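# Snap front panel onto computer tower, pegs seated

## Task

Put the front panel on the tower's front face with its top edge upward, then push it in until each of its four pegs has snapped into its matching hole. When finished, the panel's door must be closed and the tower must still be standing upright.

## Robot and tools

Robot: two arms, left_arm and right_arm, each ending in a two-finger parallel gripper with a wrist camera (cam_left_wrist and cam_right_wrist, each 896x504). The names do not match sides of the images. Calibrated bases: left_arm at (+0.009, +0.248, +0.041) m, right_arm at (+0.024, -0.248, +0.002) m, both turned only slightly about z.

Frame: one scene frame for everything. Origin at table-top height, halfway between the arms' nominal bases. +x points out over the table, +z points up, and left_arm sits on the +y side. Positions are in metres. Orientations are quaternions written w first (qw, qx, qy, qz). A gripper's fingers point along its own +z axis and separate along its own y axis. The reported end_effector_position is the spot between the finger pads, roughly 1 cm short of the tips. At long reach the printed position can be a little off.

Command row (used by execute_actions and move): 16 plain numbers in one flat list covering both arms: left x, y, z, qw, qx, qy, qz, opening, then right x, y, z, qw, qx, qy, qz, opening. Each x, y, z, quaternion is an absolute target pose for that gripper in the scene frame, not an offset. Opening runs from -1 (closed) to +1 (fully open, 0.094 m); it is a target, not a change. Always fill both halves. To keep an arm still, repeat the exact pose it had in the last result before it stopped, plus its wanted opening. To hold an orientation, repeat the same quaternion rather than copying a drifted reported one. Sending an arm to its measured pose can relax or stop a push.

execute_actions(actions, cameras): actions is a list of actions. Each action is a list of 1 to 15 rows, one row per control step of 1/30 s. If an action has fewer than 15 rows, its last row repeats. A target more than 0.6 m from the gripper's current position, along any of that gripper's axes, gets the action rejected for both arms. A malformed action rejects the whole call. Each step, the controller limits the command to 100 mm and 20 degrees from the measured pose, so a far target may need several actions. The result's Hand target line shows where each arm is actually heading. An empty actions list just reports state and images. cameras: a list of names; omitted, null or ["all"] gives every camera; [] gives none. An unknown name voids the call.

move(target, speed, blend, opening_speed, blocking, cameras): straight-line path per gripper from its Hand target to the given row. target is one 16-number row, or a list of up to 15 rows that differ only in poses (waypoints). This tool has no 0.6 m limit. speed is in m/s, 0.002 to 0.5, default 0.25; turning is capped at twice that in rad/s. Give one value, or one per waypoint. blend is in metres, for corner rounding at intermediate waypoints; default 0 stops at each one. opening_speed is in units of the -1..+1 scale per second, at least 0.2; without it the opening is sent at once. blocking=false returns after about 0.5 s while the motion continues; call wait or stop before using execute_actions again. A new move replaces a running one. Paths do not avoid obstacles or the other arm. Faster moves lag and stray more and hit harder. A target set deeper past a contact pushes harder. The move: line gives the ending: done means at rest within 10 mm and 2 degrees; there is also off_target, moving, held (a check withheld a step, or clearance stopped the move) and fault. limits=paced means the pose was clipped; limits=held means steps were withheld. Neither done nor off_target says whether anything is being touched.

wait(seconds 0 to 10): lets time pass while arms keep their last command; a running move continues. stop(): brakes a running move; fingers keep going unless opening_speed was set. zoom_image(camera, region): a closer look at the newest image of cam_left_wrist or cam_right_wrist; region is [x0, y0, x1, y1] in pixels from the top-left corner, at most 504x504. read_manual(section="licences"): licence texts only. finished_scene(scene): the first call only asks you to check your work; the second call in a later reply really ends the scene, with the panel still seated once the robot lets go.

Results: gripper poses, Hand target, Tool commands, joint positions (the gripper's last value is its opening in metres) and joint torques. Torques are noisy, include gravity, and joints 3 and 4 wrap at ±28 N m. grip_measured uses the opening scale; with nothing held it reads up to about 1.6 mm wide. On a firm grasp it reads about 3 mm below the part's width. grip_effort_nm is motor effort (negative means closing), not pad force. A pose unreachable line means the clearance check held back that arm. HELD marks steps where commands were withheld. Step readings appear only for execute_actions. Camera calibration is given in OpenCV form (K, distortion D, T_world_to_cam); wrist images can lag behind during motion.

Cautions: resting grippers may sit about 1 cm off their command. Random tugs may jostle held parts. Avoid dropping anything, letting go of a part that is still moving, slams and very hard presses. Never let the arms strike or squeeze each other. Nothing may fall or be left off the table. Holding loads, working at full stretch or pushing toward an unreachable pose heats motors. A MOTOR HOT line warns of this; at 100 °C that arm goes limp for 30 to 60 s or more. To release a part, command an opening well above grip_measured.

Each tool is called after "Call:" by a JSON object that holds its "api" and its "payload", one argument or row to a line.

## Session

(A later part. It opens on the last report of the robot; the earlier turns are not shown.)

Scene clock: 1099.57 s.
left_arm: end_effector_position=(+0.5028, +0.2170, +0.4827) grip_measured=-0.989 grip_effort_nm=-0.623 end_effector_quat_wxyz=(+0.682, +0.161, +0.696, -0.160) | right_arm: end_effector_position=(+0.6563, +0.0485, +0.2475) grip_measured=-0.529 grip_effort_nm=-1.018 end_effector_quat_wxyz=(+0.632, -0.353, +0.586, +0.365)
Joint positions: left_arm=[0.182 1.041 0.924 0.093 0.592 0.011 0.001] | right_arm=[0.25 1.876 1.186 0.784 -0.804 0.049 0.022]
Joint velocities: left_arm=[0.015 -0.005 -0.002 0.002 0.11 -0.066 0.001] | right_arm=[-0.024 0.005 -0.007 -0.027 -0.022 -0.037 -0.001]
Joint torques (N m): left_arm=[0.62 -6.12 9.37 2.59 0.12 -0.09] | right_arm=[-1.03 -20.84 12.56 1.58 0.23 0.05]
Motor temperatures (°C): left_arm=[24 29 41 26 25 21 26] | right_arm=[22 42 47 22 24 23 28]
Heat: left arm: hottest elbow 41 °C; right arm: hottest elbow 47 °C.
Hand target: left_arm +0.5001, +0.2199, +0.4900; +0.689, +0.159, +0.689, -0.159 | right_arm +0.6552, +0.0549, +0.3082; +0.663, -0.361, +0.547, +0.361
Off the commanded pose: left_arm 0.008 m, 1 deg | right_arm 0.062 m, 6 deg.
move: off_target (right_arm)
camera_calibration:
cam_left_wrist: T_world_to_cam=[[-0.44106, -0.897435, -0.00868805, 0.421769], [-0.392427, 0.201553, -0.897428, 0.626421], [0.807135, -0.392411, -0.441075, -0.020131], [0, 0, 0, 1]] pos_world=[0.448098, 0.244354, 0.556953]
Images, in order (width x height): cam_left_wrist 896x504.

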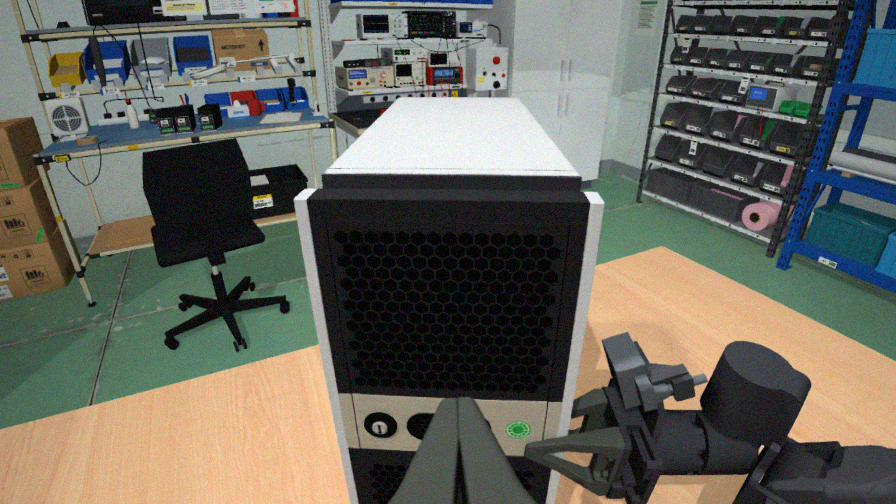

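Call:
{"api": "move", "payload": {
  "target": [0.50,0.22,0.49,0.689,0.159,0.689,-0.159,-1,0.670,0.050,0.303,0.6606,-0.3633,0.5507,0.3587,-0.95],
  "speed": [0.03],
  "cameras": ["cam_left_wrist"]
}}

Call:
{"api": "zoom_image", "payload": {
  "camera": "cam_left_wrist",
  "region": [250, 100, 650, 325]
}}

Call:
{"api": "move", "payload": {
  "target": [0.65,0.2,0.65,0.42,0.077,0.885,-0.183,-1,0.670,0.050,0.303,0.6606,-0.3633,0.5507,0.3587,-0.95],
  "cameras": ["cam_left_wrist"]
}}

Call:
{"api": "zoom_image", "payload": {
  "camera": "cam_left_wrist",
  "region": [250, 180, 650, 405]
}}

Scene clock: 1114.80 s.
left_arm: end_effector_position=(+0.5028, +0.2170, +0.4827) grip_measured=-0.989 grip_effort_nm=-0.623 end_effector_quat_wxyz=(+0.682, +0.161, +0.696, -0.160) | right_arm: end_effector_position=(+0.6551, +0.0494, +0.2449) grip_measured=-0.529 grip_effort_nm=-1.018 end_effector_quat_wxyz=(+0.625, -0.355, +0.588, +0.369)
Joint positions: left_arm=[0.182 1.041 0.924 0.093 0.592 0.011 0.001] | right_arm=[0.25 1.876 1.186 0.771 -0.814 0.049 0.022]
Joint velocities: left_arm=[0.005 0.005 -0.007 0.002 -0.022 0.037 0] | right_arm=[-0.015 -0.015 0.002 -0.012 -0.022 -0.022 -0.001]
Joint torques (N m): left_arm=[0.5 -6.18 9.37 2.66 0.11 -0.07] | right_arm=[-2.37 -19.43 14.68 1.63 -0.02 0.05]
Motor temperatures (°C): left_arm=[24 29 42 26 24 21 26] | right_arm=[22 42 48 22 24 23 28]
Heat: left arm: hottest elbow 42 °C; right arm: hottest elbow 48 °C.
Hand target: left_arm +0.5001, +0.2199, +0.4900; +0.689, +0.159, +0.689, -0.159 | right_arm +0.6657, +0.0486, +0.3027; +0.661, -0.363, +0.550, +0.359
Off the commanded pose: left_arm 0.008 m, 1 deg | right_arm 0.060 m, 6 deg.
move: off_target (right_arm)
camera_calibration:
cam_left_wrist: T_world_to_cam=[[-0.44106, -0.897435, -0.00868805, 0.421769], [-0.392427, 0.201553, -0.897428, 0.626421], [0.807135, -0.392411, -0.441075, -0.020131], [0, 0, 0, 1]] pos_world=[0.448098, 0.244354, 0.556953]
Images, in order (width x height): cam_left_wrist 896x504.

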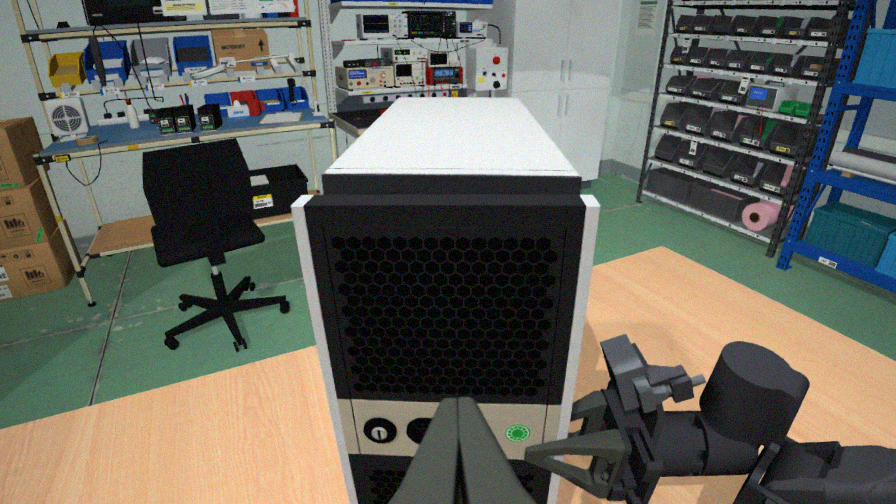

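Scaled by 1.260 from the camera's 896x504 image, which has a finer 1280x720 frame.

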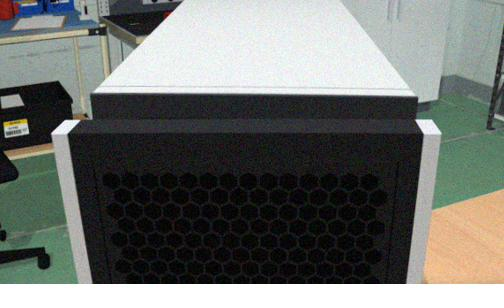

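Scene clock: 1117.83 s.
left_arm: end_effector_position=(+0.6489, +0.2049, +0.6515) grip_measured=-0.989 grip_effort_nm=-0.623 end_effector_quat_wxyz=(+0.420, +0.073, +0.885, -0.186) | right_arm: end_effector_position=(+0.6550, +0.0495, +0.2449) grip_measured=-0.529 grip_effort_nm=-1.023 end_effector_quat_wxyz=(+0.625, -0.355, +0.588, +0.369)
Joint positions: left_arm=[0.096 1.929 2.814 -1.577 0.436 0.003 0.001] | right_arm=[0.25 1.876 1.186 0.771 -0.814 0.049 0.022]
Joint velocities: left_arm=[-0.015 0.005 -0.007 -0.007 0.066 -0.051 0.001] | right_arm=[0.005 -0.015 -0.012 -0.002 0.022 0.051 0]
Joint torques (N m): left_arm=[-0.26 -12.51 8.83 1.72 0.12 0.16] | right_arm=[-2.02 -18.84 14.9 1.74 0 0]
Motor temperatures (°C): left_arm=[24 29 42 26 24 21 26] | right_arm=[22 42 48 22 24 23 28]
Heat: left arm: hottest elbow 42 °C; right arm: hottest elbow 48 °C.
Hand target: left_arm +0.6544, +0.2016, +0.6494; +0.422, +0.080, +0.884, -0.183 | right_arm +0.6658, +0.0485, +0.3028; +0.661, -0.363, +0.550, +0.359
Off the commanded pose: left_arm 0.005 m, 1 deg | right_arm 0.060 m, 6 deg.
move: off_target (right_arm)
camera_calibration:
cam_left_wrist: T_world_to_cam=[[-0.290145, -0.921683, 0.257521, 0.210425], [-0.877251, 0.148627, -0.456443, 0.875832], [0.382421, -0.358345, -0.851671, 0.467794], [0, 0, 0, 1]] pos_world=[0.650484, 0.231404, 0.743985]
Images, in order (width x height): cam_left_wrist 896x504.

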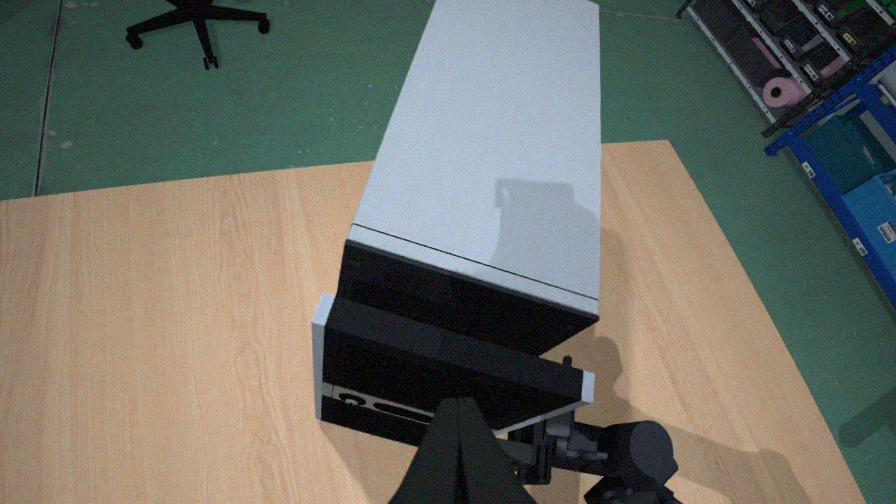

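Scaled by 1.260 from the camera's 896x504 image, which has a finer 1280x720 frame.

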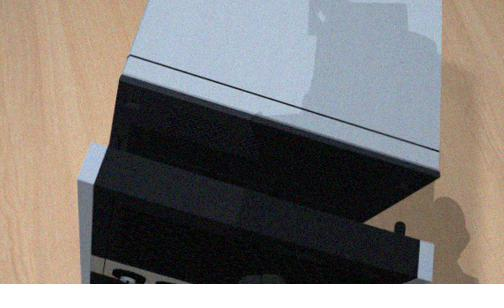

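Call:
{"api": "move", "payload": {
  "target": [0.65,0.2,0.65,0.42,0.077,0.885,-0.183,-1,0.680,0.043,0.304,0.6606,-0.3633,0.5507,0.3587,-0.95],
  "speed": [0.03],
  "cameras": ["cam_left_wrist"]
}}

Call:
{"api": "zoom_image", "payload": {
  "camera": "cam_left_wrist",
  "region": [250, 180, 650, 405]
}}

Scene clock: 1131.60 s.
left_arm: end_effector_position=(+0.6500, +0.2044, +0.6485) grip_measured=-0.989 grip_effort_nm=-0.618 end_effector_quat_wxyz=(+0.418, +0.072, +0.887, -0.184) | right_arm: end_effector_position=(+0.6616, +0.0462, +0.2532) grip_measured=-0.529 grip_effort_nm=-1.018 end_effector_quat_wxyz=(+0.628, -0.359, +0.583, +0.369)
Joint positions: left_arm=[0.094 1.929 2.808 -1.577 0.431 0.003 0.001] | right_arm=[0.241 1.88 1.212 0.761 -0.829 0.049 0.022]
Joint velocities: left_arm=[-0.015 0.005 -0.002 -0.022 0.022 0.022 0] | right_arm=[-0.005 0.005 0.002 -0.007 0.007 0.051 -0.002]
Joint torques (N m): left_arm=[-0.38 -15.15 6.11 2.14 0.11 0.08] | right_arm=[-2.26 -18.26 15.2 1.58 -0.03 0.06]
Motor temperatures (°C): left_arm=[24 29 40 26 24 21 26] | right_arm=[22 41 50 22 24 23 28]
Heat: left arm: hottest elbow 40 °C; right arm: hottest elbow 50 °C.
Hand target: left_arm +0.6500, +0.2000, +0.6500; +0.420, +0.077, +0.885, -0.183 | right_arm +0.6762, +0.0415, +0.3040; +0.661, -0.363, +0.551, +0.359
Off the commanded pose: left_arm 0.005 m, 1 deg | right_arm 0.054 m, 5 deg.
move: off_target (right_arm)
camera_calibration:
cam_left_wrist: T_world_to_cam=[[-0.286736, -0.92316, 0.256041, 0.210092], [-0.880477, 0.148617, -0.450192, 0.873586], [0.377547, -0.354525, -0.855436, 0.469463], [0, 0, 0, 1]] pos_world=[0.652169, 0.230556, 0.741085]
Images, in order (width x height): cam_left_wrist 896x504.

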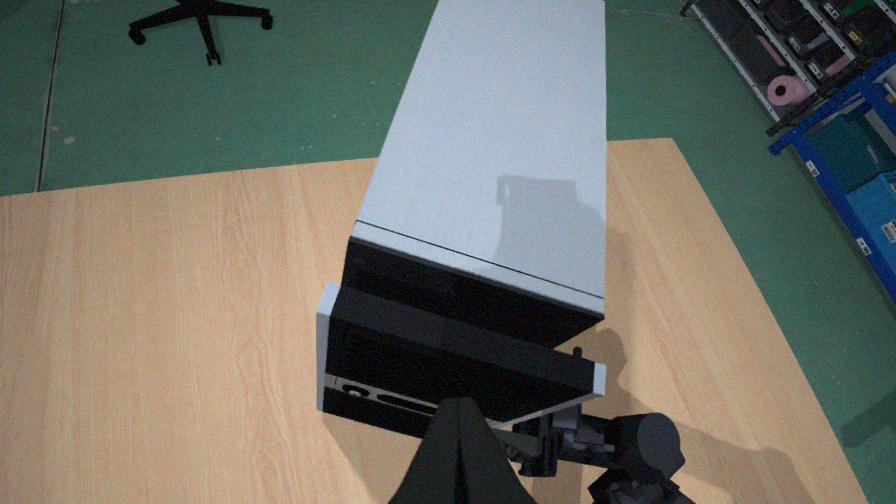

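Scaled by 1.260 from the camera's 896x504 image, which has a finer 1280x720 frame.

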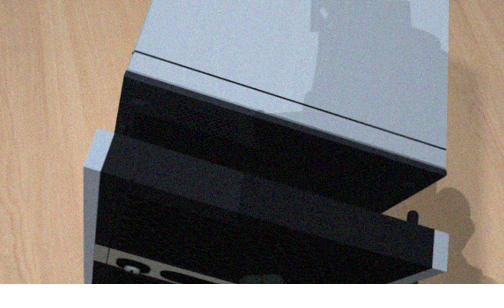

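Call:
{"api": "move", "payload": {
  "target": [0.65,0.2,0.65,0.42,0.077,0.885,-0.183,-1,0.684,0.042,0.284,0.6606,-0.3633,0.5507,0.3587,-0.95],
  "speed": [0.03],
  "cameras": ["cam_left_wrist"]
}}

Call:
{"api": "zoom_image", "payload": {
  "camera": "cam_left_wrist",
  "region": [250, 180, 650, 405]
}}

Call:
{"api": "move", "payload": {
  "target": [0.50,0.22,0.49,0.689,0.159,0.689,-0.159,-1,0.684,0.042,0.284,0.6606,-0.3633,0.5507,0.3587,-0.95],
  "cameras": ["cam_left_wrist"]
}}

Call:
{"api": "zoom_image", "payload": {
  "camera": "cam_left_wrist",
  "region": [250, 100, 650, 325]
}}

Scene clock: 1138.40 s.
left_arm: end_effector_position=(+0.6501, +0.2044, +0.6485) grip_measured=-0.989 grip_effort_nm=-0.618 end_effector_quat_wxyz=(+0.418, +0.072, +0.887, -0.184) | right_arm: end_effector_position=(+0.6651, +0.0467, +0.2319) grip_measured=-0.529 grip_effort_nm=-1.018 end_effector_quat_wxyz=(+0.621, -0.357, +0.590, +0.372)
Joint positions: left_arm=[0.094 1.929 2.808 -1.577 0.43 0.003 0.001] | right_arm=[0.239 1.916 1.212 0.776 -0.832 0.049 0.022]
Joint velocities: left_arm=[-0.005 0.005 -0.007 0.007 -0.095 -0.037 0] | right_arm=[-0.005 -0.005 -0.002 0.002 0.051 -0.022 -0.001]
Joint torques (N m): left_arm=[-0.44 -14.97 6.08 2.19 0.1 0.08] | right_arm=[-2.14 -18.08 14.58 2.97 -0.02 0.05]
Motor temperatures (°C): left_arm=[24 29 40 26 24 21 26] | right_arm=[22 40 50 22 24 23 28]
Heat: left arm: hottest elbow 40 °C; right arm: hottest elbow 50 °C.
Hand target: left_arm +0.6500, +0.2000, +0.6501; +0.420, +0.077, +0.885, -0.183 | right_arm +0.6798, +0.0408, +0.2840; +0.660, -0.363, +0.551, +0.359
Off the commanded pose: left_arm 0.005 m, 1 deg | right_arm 0.056 m, 7 deg.
move: off_target (right_arm)
camera_calibration:
cam_left_wrist: T_world_to_cam=[[-0.286464, -0.923307, 0.255818, 0.210155], [-0.880526, 0.14847, -0.450146, 0.873617], [0.377642, -0.354205, -0.855526, 0.469395], [0, 0, 0, 1]] pos_world=[0.652181, 0.230594, 0.741074]
Images, in order (width x height): cam_left_wrist 896x504.

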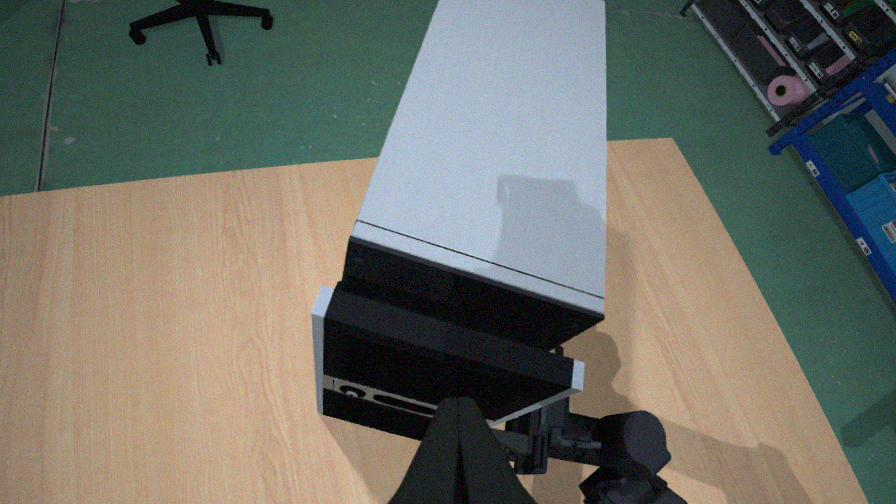

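Scaled by 1.260 from the camera's 896x504 image, which has a finer 1280x720 frame.

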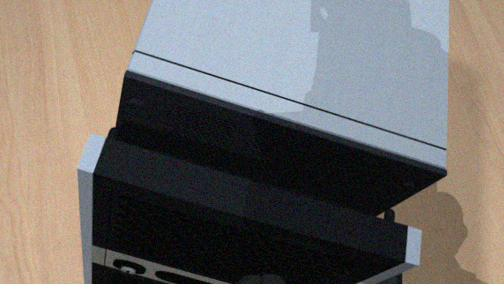

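Scene clock: 1140.73 s.
left_arm: end_effector_position=(+0.4972, +0.2152, +0.4844) grip_measured=-0.989 grip_effort_nm=-0.618 end_effector_quat_wxyz=(+0.684, +0.159, +0.694, -0.158) | right_arm: end_effector_position=(+0.6651, +0.0465, +0.2322) grip_measured=-0.529 grip_effort_nm=-1.009 end_effector_quat_wxyz=(+0.622, -0.357, +0.589, +0.372)
Joint positions: left_arm=[0.177 1.022 0.913 0.092 0.58 0.008 0.001] | right_arm=[0.239 1.916 1.212 0.779 -0.833 0.049 0.022]
Joint velocities: left_arm=[-0.015 0.015 -0.007 0.002 0.007 -0.007 0] | right_arm=[-0.005 -0.005 -0.012 0.002 0.007 0.007 -0.001]
Joint torques (N m): left_arm=[0.62 -5.6 9.26 2.67 0 -0.08] | right_arm=[-2.61 -18.61 14.52 2.55 0.02 0.06]
Motor temperatures (°C): left_arm=[24 29 40 26 24 21 26] | right_arm=[22 40 50 22 24 23 28]
Heat: left arm: hottest elbow 40 °C; right arm: hottest elbow 50 °C.
Hand target: left_arm +0.4953, +0.2181, +0.4899; +0.690, +0.155, +0.689, -0.157 | right_arm +0.6801, +0.0406, +0.2837; +0.660, -0.363, +0.551, +0.359
Off the commanded pose: left_arm 0.008 m, 1 deg | right_arm 0.055 m, 6 deg.
move: off_target (right_arm)
camera_calibration:
cam_left_wrist: T_world_to_cam=[[-0.435144, -0.900307, -0.00979983, 0.41597], [-0.389037, 0.197826, -0.899731, 0.626375], [0.811973, -0.3877, -0.436336, -0.021269], [0, 0, 0, 1]] pos_world=[0.44196, 0.242342, 0.558365]
Images, in order (width x height): cam_left_wrist 896x504.

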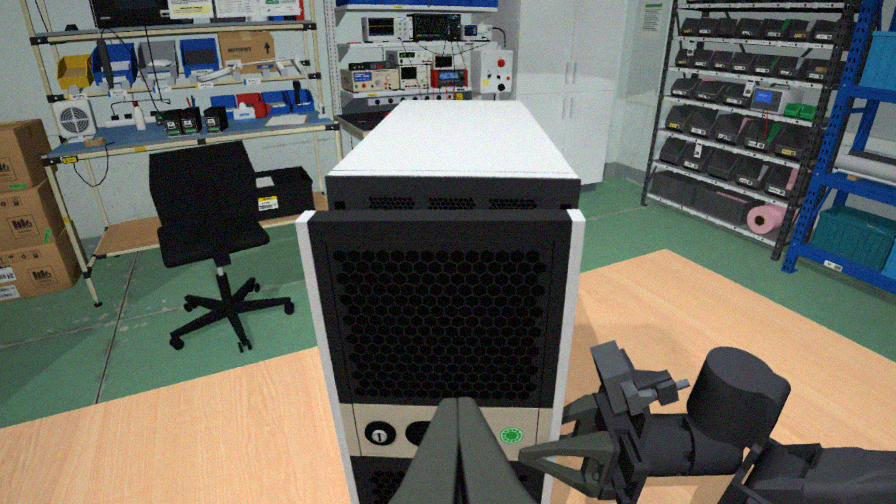

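Scaled by 1.260 from the camera's 896x504 image, which has a finer 1280x720 frame.

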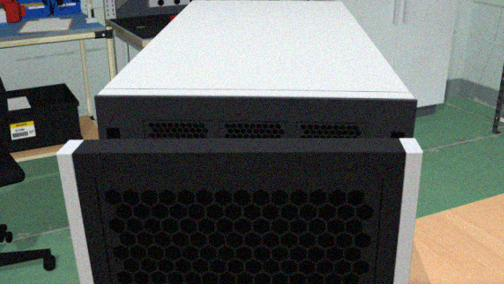

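Call:
{"api": "move", "payload": {
  "target": [0.50,0.22,0.49,0.689,0.159,0.689,-0.159,-1,0.682,0.039,0.305,0.6631,-0.3615,0.5480,0.3600,-0.95],
  "speed": [0.06],
  "cameras": ["cam_left_wrist"]
}}

Call:
{"api": "zoom_image", "payload": {
  "camera": "cam_left_wrist",
  "region": [250, 100, 650, 325]
}}

Scene clock: 1148.47 s.
left_arm: end_effector_position=(+0.4965, +0.2164, +0.4842) grip_measured=-0.989 grip_effort_nm=-0.623 end_effector_quat_wxyz=(+0.683, +0.161, +0.694, -0.160) | right_arm: end_effector_position=(+0.6659, +0.0442, +0.2322) grip_measured=-0.529 grip_effort_nm=-1.023 end_effector_quat_wxyz=(+0.621, -0.355, +0.591, +0.374)
Joint positions: left_arm=[0.183 1.022 0.912 0.092 0.592 0.007 0.001] | right_arm=[0.235 1.916 1.212 0.779 -0.835 0.057 0.022]
Joint velocities: left_arm=[-0.005 0.005 -0.007 -0.002 -0.051 0.022 0.001] | right_arm=[-0.015 -0.005 0.002 0.002 -0.037 -0.051 0.001]
Joint torques (N m): left_arm=[0.56 -4.48 10.13 2.65 0.1 -0.04] | right_arm=[-2.55 -21.19 14.76 1.63 -0.03 0.06]
Motor temperatures (°C): left_arm=[24 29 40 26 24 21 26] | right_arm=[22 40 50 22 24 23 28]
Heat: left arm: hottest elbow 40 °C; right arm: hottest elbow 50 °C.
Hand target: left_arm +0.4999, +0.2202, +0.4898; +0.689, +0.159, +0.689, -0.159 | right_arm +0.6765, +0.0376, +0.3043; +0.663, -0.361, +0.548, +0.360
Off the commanded pose: left_arm 0.008 m, 1 deg | right_arm 0.075 m, 7 deg.
move: off_target (right_arm)
camera_calibration:
cam_left_wrist: T_world_to_cam=[[-0.440626, -0.897649, -0.00864423, 0.41832], [-0.388444, 0.199338, -0.899653, 0.624994], [0.809296, -0.393053, -0.43652, -0.0176948], [0, 0, 0, 1]] pos_world=[0.441418, 0.243965, 0.558169]
Images, in order (width x height): cam_left_wrist 896x504.

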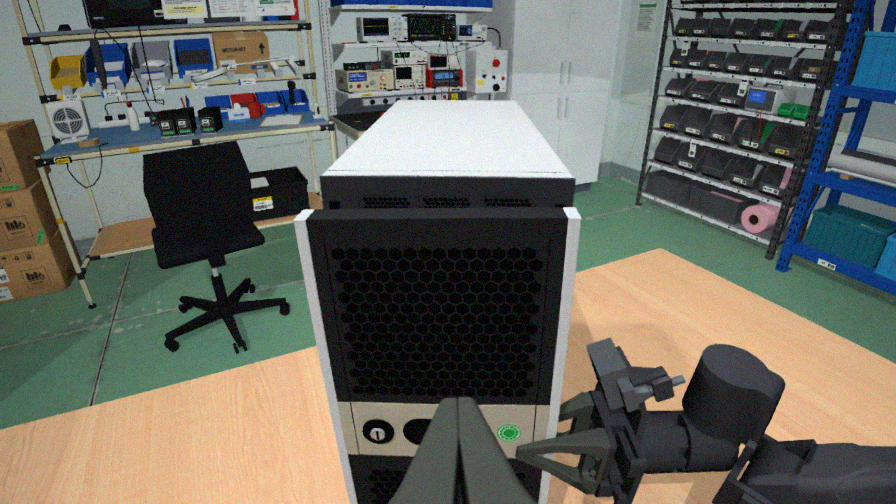

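Scaled by 1.260 from the camera's 896x504 image, which has a finer 1280x720 frame.

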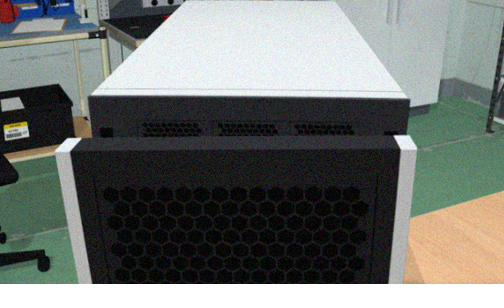

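Call:
{"api": "move", "payload": {
  "target": [0.50,0.22,0.49,0.689,0.159,0.689,-0.159,-1,0.678,0.034,0.314,0.6631,-0.3615,0.5480,0.3600,-0.95],
  "speed": [0.06],
  "cameras": ["cam_left_wrist"]
}}

Call:
{"api": "zoom_image", "payload": {
  "camera": "cam_left_wrist",
  "region": [250, 100, 650, 325]
}}

Scene clock: 1154.33 s.
left_arm: end_effector_position=(+0.4965, +0.2164, +0.4842) grip_measured=-0.989 grip_effort_nm=-0.618 end_effector_quat_wxyz=(+0.683, +0.161, +0.694, -0.160) | right_arm: end_effector_position=(+0.6653, +0.0396, +0.2428) grip_measured=-0.529 grip_effort_nm=-1.013 end_effector_quat_wxyz=(+0.623, -0.354, +0.589, +0.373)
Joint positions: left_arm=[0.183 1.022 0.912 0.092 0.592 0.007 0.001] | right_arm=[0.228 1.897 1.212 0.768 -0.841 0.06 0.022]
Joint velocities: left_arm=[-0.015 -0.005 0.002 -0.002 -0.022 -0.037 0] | right_arm=[-0.005 -0.005 -0.002 -0.002 -0.037 0.022 -0.001]
Joint torques (N m): left_arm=[0.38 -4.6 10.14 2.71 0.1 -0.03] | right_arm=[-1.67 -21.25 14.15 1.59 -0.04 0.09]
Motor temperatures (°C): left_arm=[24 29 41 26 24 21 26] | right_arm=[22 40 51 22 24 23 28]
Heat: left arm: hottest elbow 41 °C; right arm: hottest elbow 51 °C.
Hand target: left_arm +0.4999, +0.2201, +0.4899; +0.689, +0.159, +0.689, -0.159 | right_arm +0.6733, +0.0327, +0.3133; +0.663, -0.361, +0.548, +0.360
Off the commanded pose: left_arm 0.008 m, 1 deg | right_arm 0.073 m, 7 deg.
move: off_target (right_arm)
camera_calibration:
cam_left_wrist: T_world_to_cam=[[-0.440626, -0.897649, -0.00864423, 0.41832], [-0.388444, 0.199338, -0.899653, 0.624994], [0.809296, -0.393053, -0.43652, -0.0176948], [0, 0, 0, 1]] pos_world=[0.441418, 0.243965, 0.558169]
Images, in order (width x height): cam_left_wrist 896x504.

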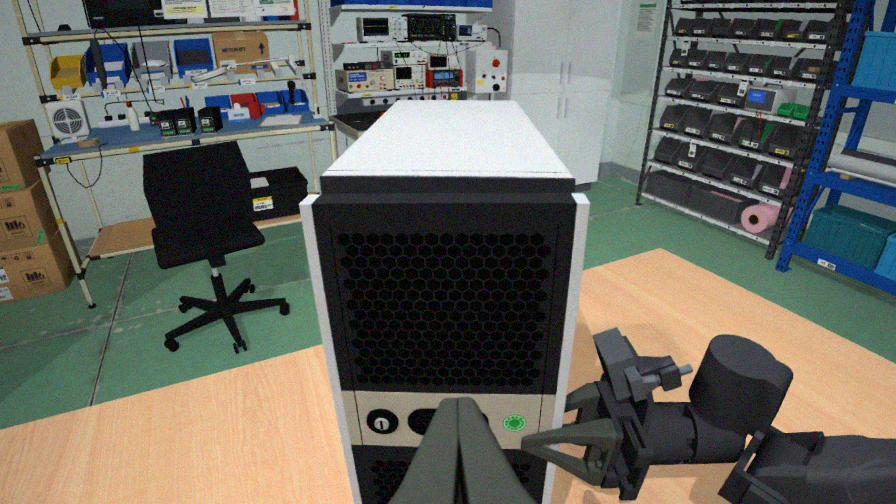

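Scaled by 1.260 from the camera's 896x504 image, which has a finer 1280x720 frame.

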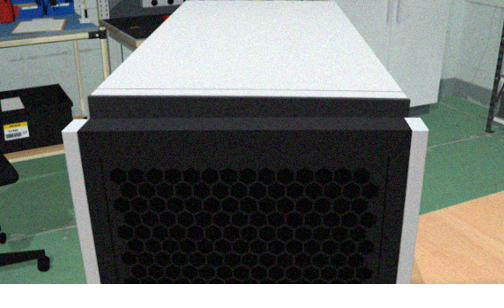

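Call:
{"api": "move", "payload": {
  "target": [0.50,0.22,0.49,0.689,0.159,0.689,-0.159,-1,0.696,0.025,0.309,0.6631,-0.3615,0.5480,0.3600,-0.95],
  "speed": [0.03],
  "cameras": ["cam_left_wrist"]
}}

Call:
{"api": "zoom_image", "payload": {
  "camera": "cam_left_wrist",
  "region": [250, 100, 650, 325]
}}

Call:
{"api": "move", "payload": {
  "target": [0.65,0.2,0.65,0.42,0.077,0.885,-0.183,-1,0.696,0.025,0.309,0.6631,-0.3615,0.5480,0.3600,-0.95],
  "cameras": ["cam_left_wrist"]
}}

Call:
{"api": "zoom_image", "payload": {
  "camera": "cam_left_wrist",
  "region": [250, 180, 650, 405]
}}

Scene clock: 1166.90 s.
left_arm: end_effector_position=(+0.4965, +0.2164, +0.4842) grip_measured=-0.989 grip_effort_nm=-0.623 end_effector_quat_wxyz=(+0.683, +0.161, +0.694, -0.160) | right_arm: end_effector_position=(+0.6755, +0.0315, +0.2589) grip_measured=-0.529 grip_effort_nm=-1.018 end_effector_quat_wxyz=(+0.630, -0.358, +0.578, +0.375)
Joint positions: left_arm=[0.183 1.022 0.912 0.092 0.592 0.007 0.001] | right_arm=[0.209 1.901 1.251 0.765 -0.868 0.071 0.022]
Joint velocities: left_arm=[-0.005 -0.015 -0.017 -0.002 0.037 -0.066 -0.001] | right_arm=[-0.005 -0.005 -0.002 0.002 0.022 -0.051 0.001]
Joint torques (N m): left_arm=[0.38 -4.6 10.17 2.59 0.09 -0.05] | right_arm=[-2.43 -18.37 15.42 1.63 0.25 0.04]
Motor temperatures (°C): left_arm=[24 29 42 26 24 21 26] | right_arm=[22 40 51 22 24 23 28]
Heat: left arm: hottest elbow 42 °C; right arm: hottest elbow 51 °C.
Hand target: left_arm +0.4999, +0.2201, +0.4899; +0.689, +0.159, +0.689, -0.159 | right_arm +0.6917, +0.0238, +0.3091; +0.663, -0.361, +0.548, +0.361
Off the commanded pose: left_arm 0.008 m, 1 deg | right_arm 0.055 m, 5 deg.
move: off_target (right_arm)
camera_calibration:
cam_left_wrist: T_world_to_cam=[[-0.440626, -0.897649, -0.00864423, 0.41832], [-0.388444, 0.199338, -0.899653, 0.624994], [0.809296, -0.393053, -0.43652, -0.0176948], [0, 0, 0, 1]] pos_world=[0.441418, 0.243965, 0.558169]
Images, in order (width x height): cam_left_wrist 896x504.

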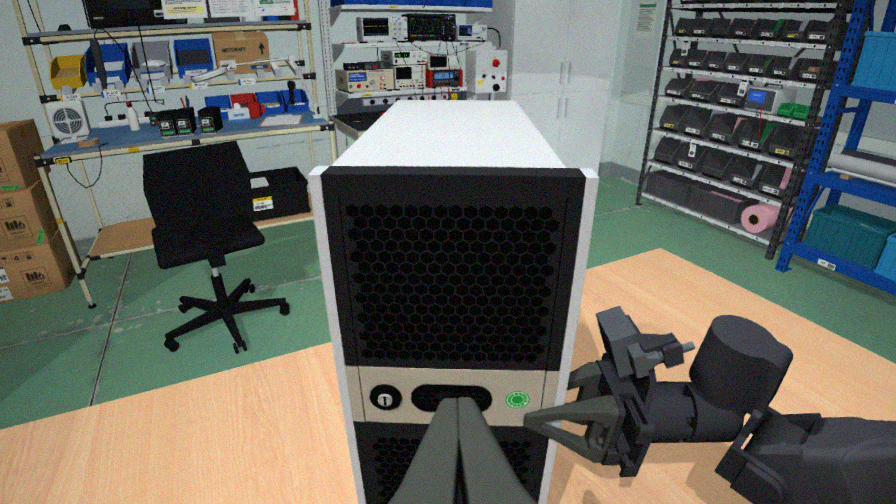

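Scaled by 1.260 from the camera's 896x504 image, which has a finer 1280x720 frame.

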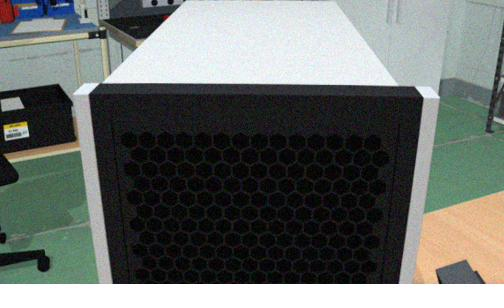

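Scene clock: 1169.93 s.
left_arm: end_effector_position=(+0.6488, +0.2048, +0.6518) grip_measured=-0.989 grip_effort_nm=-0.608 end_effector_quat_wxyz=(+0.421, +0.073, +0.885, -0.186) | right_arm: end_effector_position=(+0.6754, +0.0315, +0.2589) grip_measured=-0.529 grip_effort_nm=-1.018 end_effector_quat_wxyz=(+0.630, -0.358, +0.578, +0.375)
Joint positions: left_arm=[0.096 1.929 2.816 -1.578 0.437 0.003 0.001] | right_arm=[0.209 1.901 1.251 0.765 -0.869 0.071 0.022]
Joint velocities: left_arm=[-0.024 0.005 -0.002 0.012 0.081 0.022 0] | right_arm=[-0.024 -0.005 0.002 0.022 -0.007 0.037 0]
Joint torques (N m): left_arm=[-0.26 -12.57 8.98 1.73 0.14 0.15] | right_arm=[-2.43 -18.37 15.54 1.5 0.28 0.08]
Motor temperatures (°C): left_arm=[24 29 42 26 24 21 26] | right_arm=[22 40 52 22 24 23 28]
Heat: left arm: hottest elbow 42 °C; right arm: hottest elbow 52 °C.
Hand target: left_arm +0.6542, +0.2015, +0.6496; +0.422, +0.081, +0.884, -0.183 | right_arm +0.6915, +0.0236, +0.3090; +0.663, -0.361, +0.548, +0.360
Off the commanded pose: left_arm 0.005 m, 1 deg | right_arm 0.055 m, 5 deg.
move: off_target (right_arm)
camera_calibration:
cam_left_wrist: T_world_to_cam=[[-0.290758, -0.921546, 0.257319, 0.210739], [-0.876928, 0.1491, -0.45691, 0.875837], [0.382697, -0.3585, -0.851481, 0.467819], [0, 0, 0, 1]] pos_world=[0.650286, 0.231332, 0.74429]
Images, in order (width x height): cam_left_wrist 896x504.

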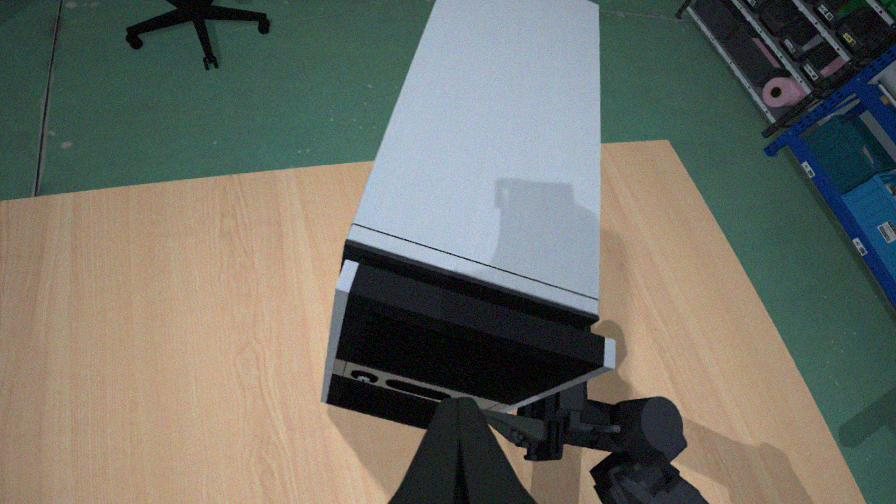

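Scaled by 1.260 from the camera's 896x504 image, which has a finer 1280x720 frame.

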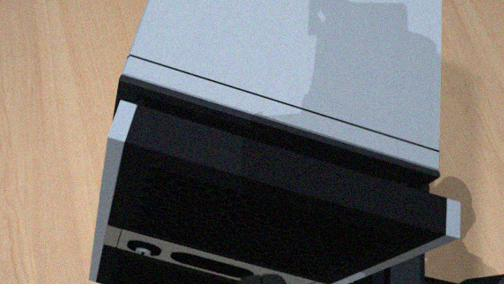

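Call:
{"api": "move", "payload": {
  "target": [0.65,0.2,0.65,0.42,0.077,0.885,-0.183,-1,0.690,0.035,0.296,0.6631,-0.3615,0.5480,0.3600,-0.95],
  "speed": [0.03],
  "cameras": ["cam_left_wrist"]
}}

Call:
{"api": "zoom_image", "payload": {
  "camera": "cam_left_wrist",
  "region": [250, 180, 650, 405]
}}

Call:
{"api": "move", "payload": {
  "target": [0.50,0.22,0.49,0.689,0.159,0.689,-0.159,-1,0.690,0.035,0.296,0.6631,-0.3615,0.5480,0.3600,-0.95],
  "cameras": ["cam_left_wrist"]
}}

Call:
{"api": "zoom_image", "payload": {
  "camera": "cam_left_wrist",
  "region": [250, 100, 650, 325]
}}

Scene clock: 1181.13 s.
left_arm: end_effector_position=(+0.6501, +0.2044, +0.6480) grip_measured=-0.989 grip_effort_nm=-0.623 end_effector_quat_wxyz=(+0.417, +0.072, +0.887, -0.184) | right_arm: end_effector_position=(+0.6767, +0.0331, +0.2528) grip_measured=-0.529 grip_effort_nm=-1.013 end_effector_quat_wxyz=(+0.629, -0.356, +0.580, +0.375)
Joint positions: left_arm=[0.094 1.929 2.808 -1.578 0.431 0.003 0.001] | right_arm=[0.212 1.911 1.251 0.771 -0.862 0.071 0.022]
Joint velocities: left_arm=[-0.005 0.005 -0.007 -0.027 0.066 -0.066 0] | right_arm=[-0.015 -0.005 0.012 -0.002 0.037 0.007 0]
Joint torques (N m): left_arm=[-0.56 -15.15 6.09 2.17 0.11 0.07] | right_arm=[-1.49 -18.73 13.49 2.48 0.75 -0.05]
Motor temperatures (°C): left_arm=[24 29 41 26 24 21 26] | right_arm=[22 41 52 22 24 23 28]
Heat: left arm: hottest elbow 41 °C; right arm: hottest elbow 52 °C.
Hand target: left_arm +0.6500, +0.2000, +0.6499; +0.420, +0.077, +0.886, -0.183 | right_arm +0.6870, +0.0338, +0.2961; +0.663, -0.361, +0.548, +0.361
Off the commanded pose: left_arm 0.005 m, 1 deg | right_arm 0.045 m, 6 deg.
move: off_target (right_arm)
camera_calibration:
cam_left_wrist: T_world_to_cam=[[-0.286492, -0.923144, 0.256372, 0.209891], [-0.881234, 0.148897, -0.448615, 0.87281], [0.375964, -0.354449, -0.856164, 0.470425], [0, 0, 0, 1]] pos_world=[0.652419, 0.230542, 0.740507]
Images, in order (width x height): cam_left_wrist 896x504.

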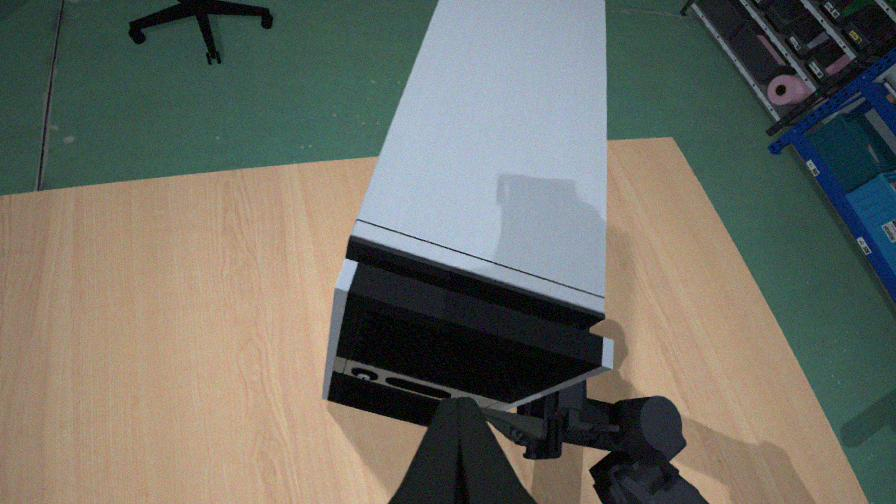

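Scaled by 1.260 from the camera's 896x504 image, which has a finer 1280x720 frame.

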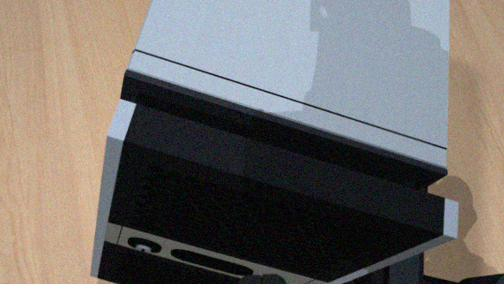

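Scene clock: 1183.47 s.
left_arm: end_effector_position=(+0.4974, +0.2154, +0.4844) grip_measured=-0.989 grip_effort_nm=-0.618 end_effector_quat_wxyz=(+0.684, +0.159, +0.694, -0.158) | right_arm: end_effector_position=(+0.6768, +0.0330, +0.2527) grip_measured=-0.529 grip_effort_nm=-1.018 end_effector_quat_wxyz=(+0.629, -0.356, +0.580, +0.375)
Joint positions: left_arm=[0.177 1.022 0.913 0.093 0.58 0.008 0.001] | right_arm=[0.212 1.912 1.251 0.772 -0.862 0.071 0.022]
Joint velocities: left_arm=[0.005 -0.005 -0.012 -0.007 -0.081 -0.007 -0.001] | right_arm=[-0.005 -0.005 0.002 -0.022 -0.007 -0.051 0]
Joint torques (N m): left_arm=[0.32 -5.48 9.22 2.76 -0.03 -0.06] | right_arm=[-1.44 -18.2 13.56 2.52 0.76 -0.01]
Motor temperatures (°C): left_arm=[24 29 41 26 24 21 26] | right_arm=[22 41 52 22 24 23 28]
Heat: left arm: hottest elbow 41 °C; right arm: hottest elbow 52 °C.
Hand target: left_arm +0.4954, +0.2183, +0.4898; +0.690, +0.155, +0.689, -0.157 | right_arm +0.6871, +0.0339, +0.2959; +0.663, -0.361, +0.548, +0.361
Off the commanded pose: left_arm 0.008 m, 1 deg | right_arm 0.045 m, 6 deg.
move: off_target (right_arm)
camera_calibration:
cam_left_wrist: T_world_to_cam=[[-0.434801, -0.900473, -0.00979983, 0.416073], [-0.389112, 0.197678, -0.899731, 0.626373], [0.812121, -0.38739, -0.436336, -0.0214786], [0, 0, 0, 1]] pos_world=[0.442082, 0.242522, 0.558273]
Images, in order (width x height): cam_left_wrist 896x504.

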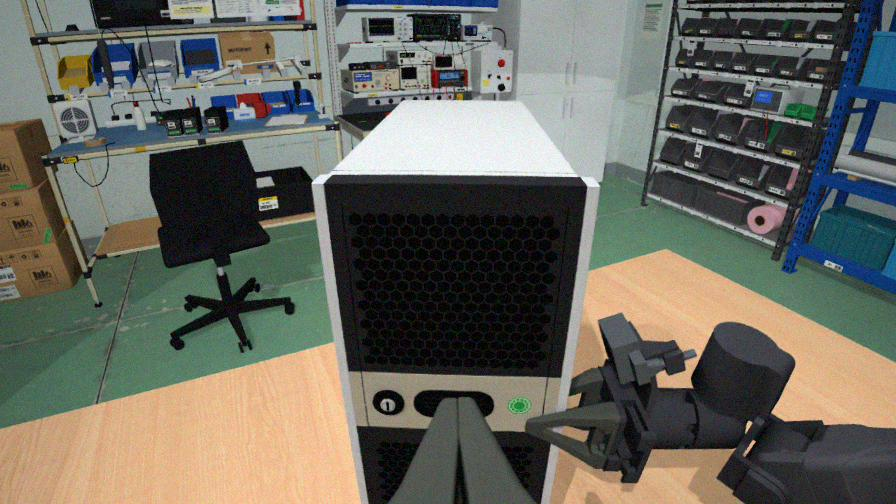

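Scaled by 1.260 from the camera's 896x504 image, which has a finer 1280x720 frame.

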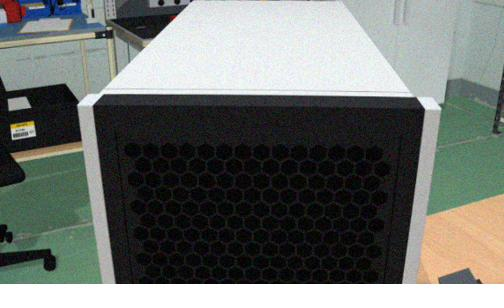

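Call:
{"api": "move", "payload": {
  "target": [0.50,0.22,0.49,0.689,0.159,0.689,-0.159,-1,0.686,0.044,0.287,0.6631,-0.3615,0.5480,0.3600,-0.95],
  "speed": [0.03],
  "cameras": ["cam_left_wrist"]
}}

Call:
{"api": "zoom_image", "payload": {
  "camera": "cam_left_wrist",
  "region": [250, 100, 650, 325]
}}

Call:
{"api": "move", "payload": {
  "target": [0.65,0.2,0.65,0.42,0.077,0.885,-0.183,-1,0.686,0.044,0.287,0.6631,-0.3615,0.5480,0.3600,-0.95],
  "cameras": ["cam_left_wrist"]
}}

Call:
{"api": "zoom_image", "payload": {
  "camera": "cam_left_wrist",
  "region": [250, 180, 650, 405]
}}

Scene clock: 1193.80 s.
left_arm: end_effector_position=(+0.4966, +0.2165, +0.4844) grip_measured=-0.989 grip_effort_nm=-0.618 end_effector_quat_wxyz=(+0.683, +0.161, +0.694, -0.160) | right_arm: end_effector_position=(+0.6792, +0.0384, +0.2459) grip_measured=-0.529 grip_effort_nm=-1.018 end_effector_quat_wxyz=(+0.632, -0.351, +0.583, +0.371)
Joint positions: left_arm=[0.183 1.022 0.913 0.093 0.592 0.007 0.001] | right_arm=[0.223 1.926 1.251 0.786 -0.835 0.071 0.022]
Joint velocities: left_arm=[0.005 0.005 0.002 0.007 -0.066 -0.007 0] | right_arm=[-0.015 -0.005 -0.017 -0.012 -0.037 0.007 0.001]
Joint torques (N m): left_arm=[0.5 -4.31 10.11 2.65 0.09 -0.04] | right_arm=[-0.85 -19.14 12.46 2.63 0.24 -0.06]
Motor temperatures (°C): left_arm=[24 29 42 26 24 21 26] | right_arm=[22 40 52 22 24 23 28]
Heat: left arm: hottest elbow 42 °C; right arm: hottest elbow 52 °C.
Hand target: left_arm +0.4999, +0.2202, +0.4900; +0.689, +0.159, +0.689, -0.159 | right_arm +0.6838, +0.0433, +0.2870; +0.663, -0.361, +0.548, +0.360
Off the commanded pose: left_arm 0.007 m, 1 deg | right_arm 0.042 m, 6 deg.
move: off_target (right_arm)
camera_calibration:
cam_left_wrist: T_world_to_cam=[[-0.440623, -0.897649, -0.00885648, 0.418499], [-0.388104, 0.199383, -0.89979, 0.625053], [0.809461, -0.39303, -0.436234, -0.0179645], [0, 0, 0, 1]] pos_world=[0.441527, 0.243979, 0.558286]
Images, in order (width x height): cam_left_wrist 896x504.

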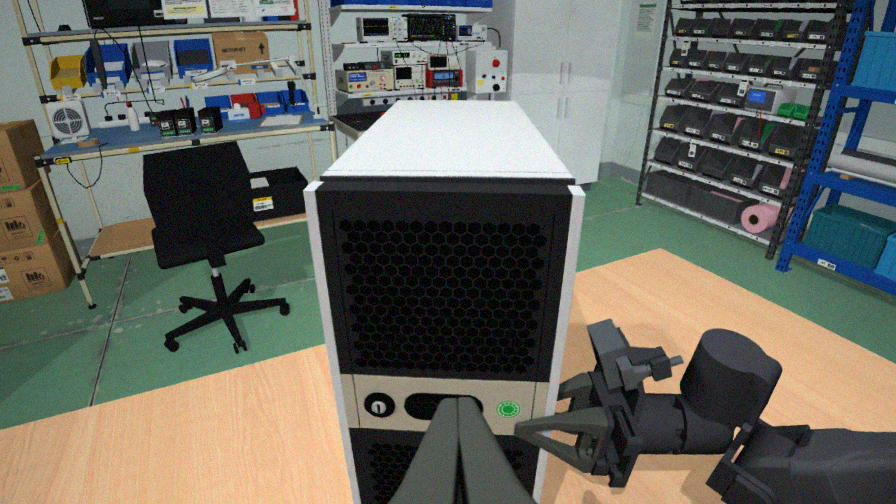

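Scaled by 1.260 from the camera's 896x504 image, which has a finer 1280x720 frame.

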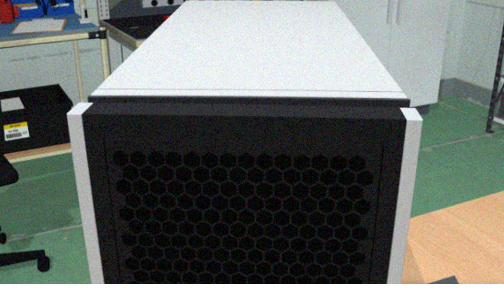

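Scene clock: 1196.83 s.
left_arm: end_effector_position=(+0.6487, +0.2048, +0.6517) grip_measured=-0.989 grip_effort_nm=-0.618 end_effector_quat_wxyz=(+0.420, +0.073, +0.885, -0.186) | right_arm: end_effector_position=(+0.6793, +0.0383, +0.2459) grip_measured=-0.529 grip_effort_nm=-1.028 end_effector_quat_wxyz=(+0.632, -0.350, +0.583, +0.370)
Joint positions: left_arm=[0.096 1.928 2.814 -1.577 0.437 0.003 0.001] | right_arm=[0.223 1.926 1.251 0.786 -0.834 0.071 0.022]
Joint velocities: left_arm=[-0.005 -0.015 0.012 -0.007 -0.139 -0.007 -0.001] | right_arm=[-0.005 -0.015 0.002 -0.012 -0.007 -0.007 -0.001]
Joint torques (N m): left_arm=[-0.32 -12.86 8.94 1.57 0.14 0.16] | right_arm=[-1.14 -18.9 12.55 2.48 0.27 -0.08]
Motor temperatures (°C): left_arm=[24 29 42 26 24 21 26] | right_arm=[22 40 52 22 24 23 28]
Heat: left arm: hottest elbow 42 °C; right arm: hottest elbow 52 °C.
Hand target: left_arm +0.6542, +0.2015, +0.6495; +0.422, +0.081, +0.884, -0.183 | right_arm +0.6839, +0.0432, +0.2869; +0.663, -0.361, +0.548, +0.360
Off the commanded pose: left_arm 0.005 m, 1 deg | right_arm 0.042 m, 6 deg.
move: off_target (right_arm)
camera_calibration:
cam_left_wrist: T_world_to_cam=[[-0.29066, -0.921541, 0.257446, 0.21059], [-0.877102, 0.149092, -0.456579, 0.875597], [0.382373, -0.358515, -0.851621, 0.468057], [0, 0, 0, 1]] pos_world=[0.650226, 0.231329, 0.74417]
Images, in order (width x height): cam_left_wrist 896x504.

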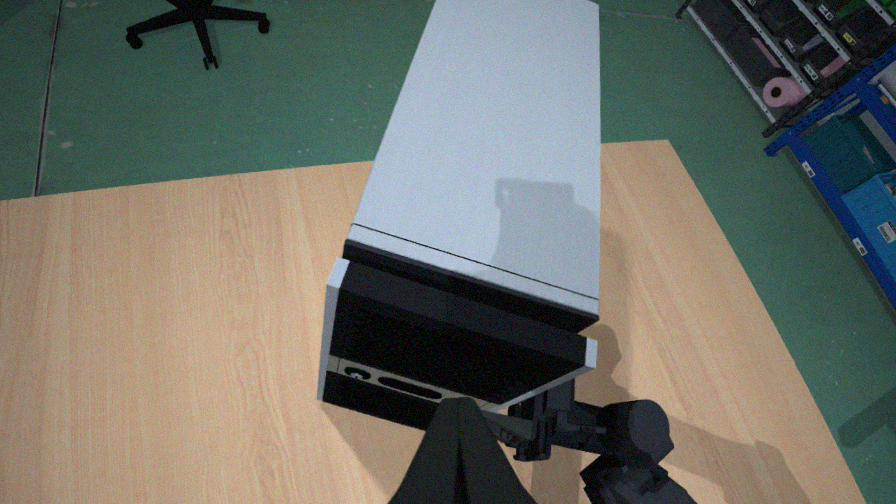

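Scaled by 1.260 from the camera's 896x504 image, which has a finer 1280x720 frame.

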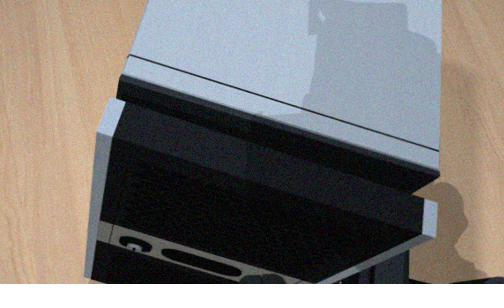

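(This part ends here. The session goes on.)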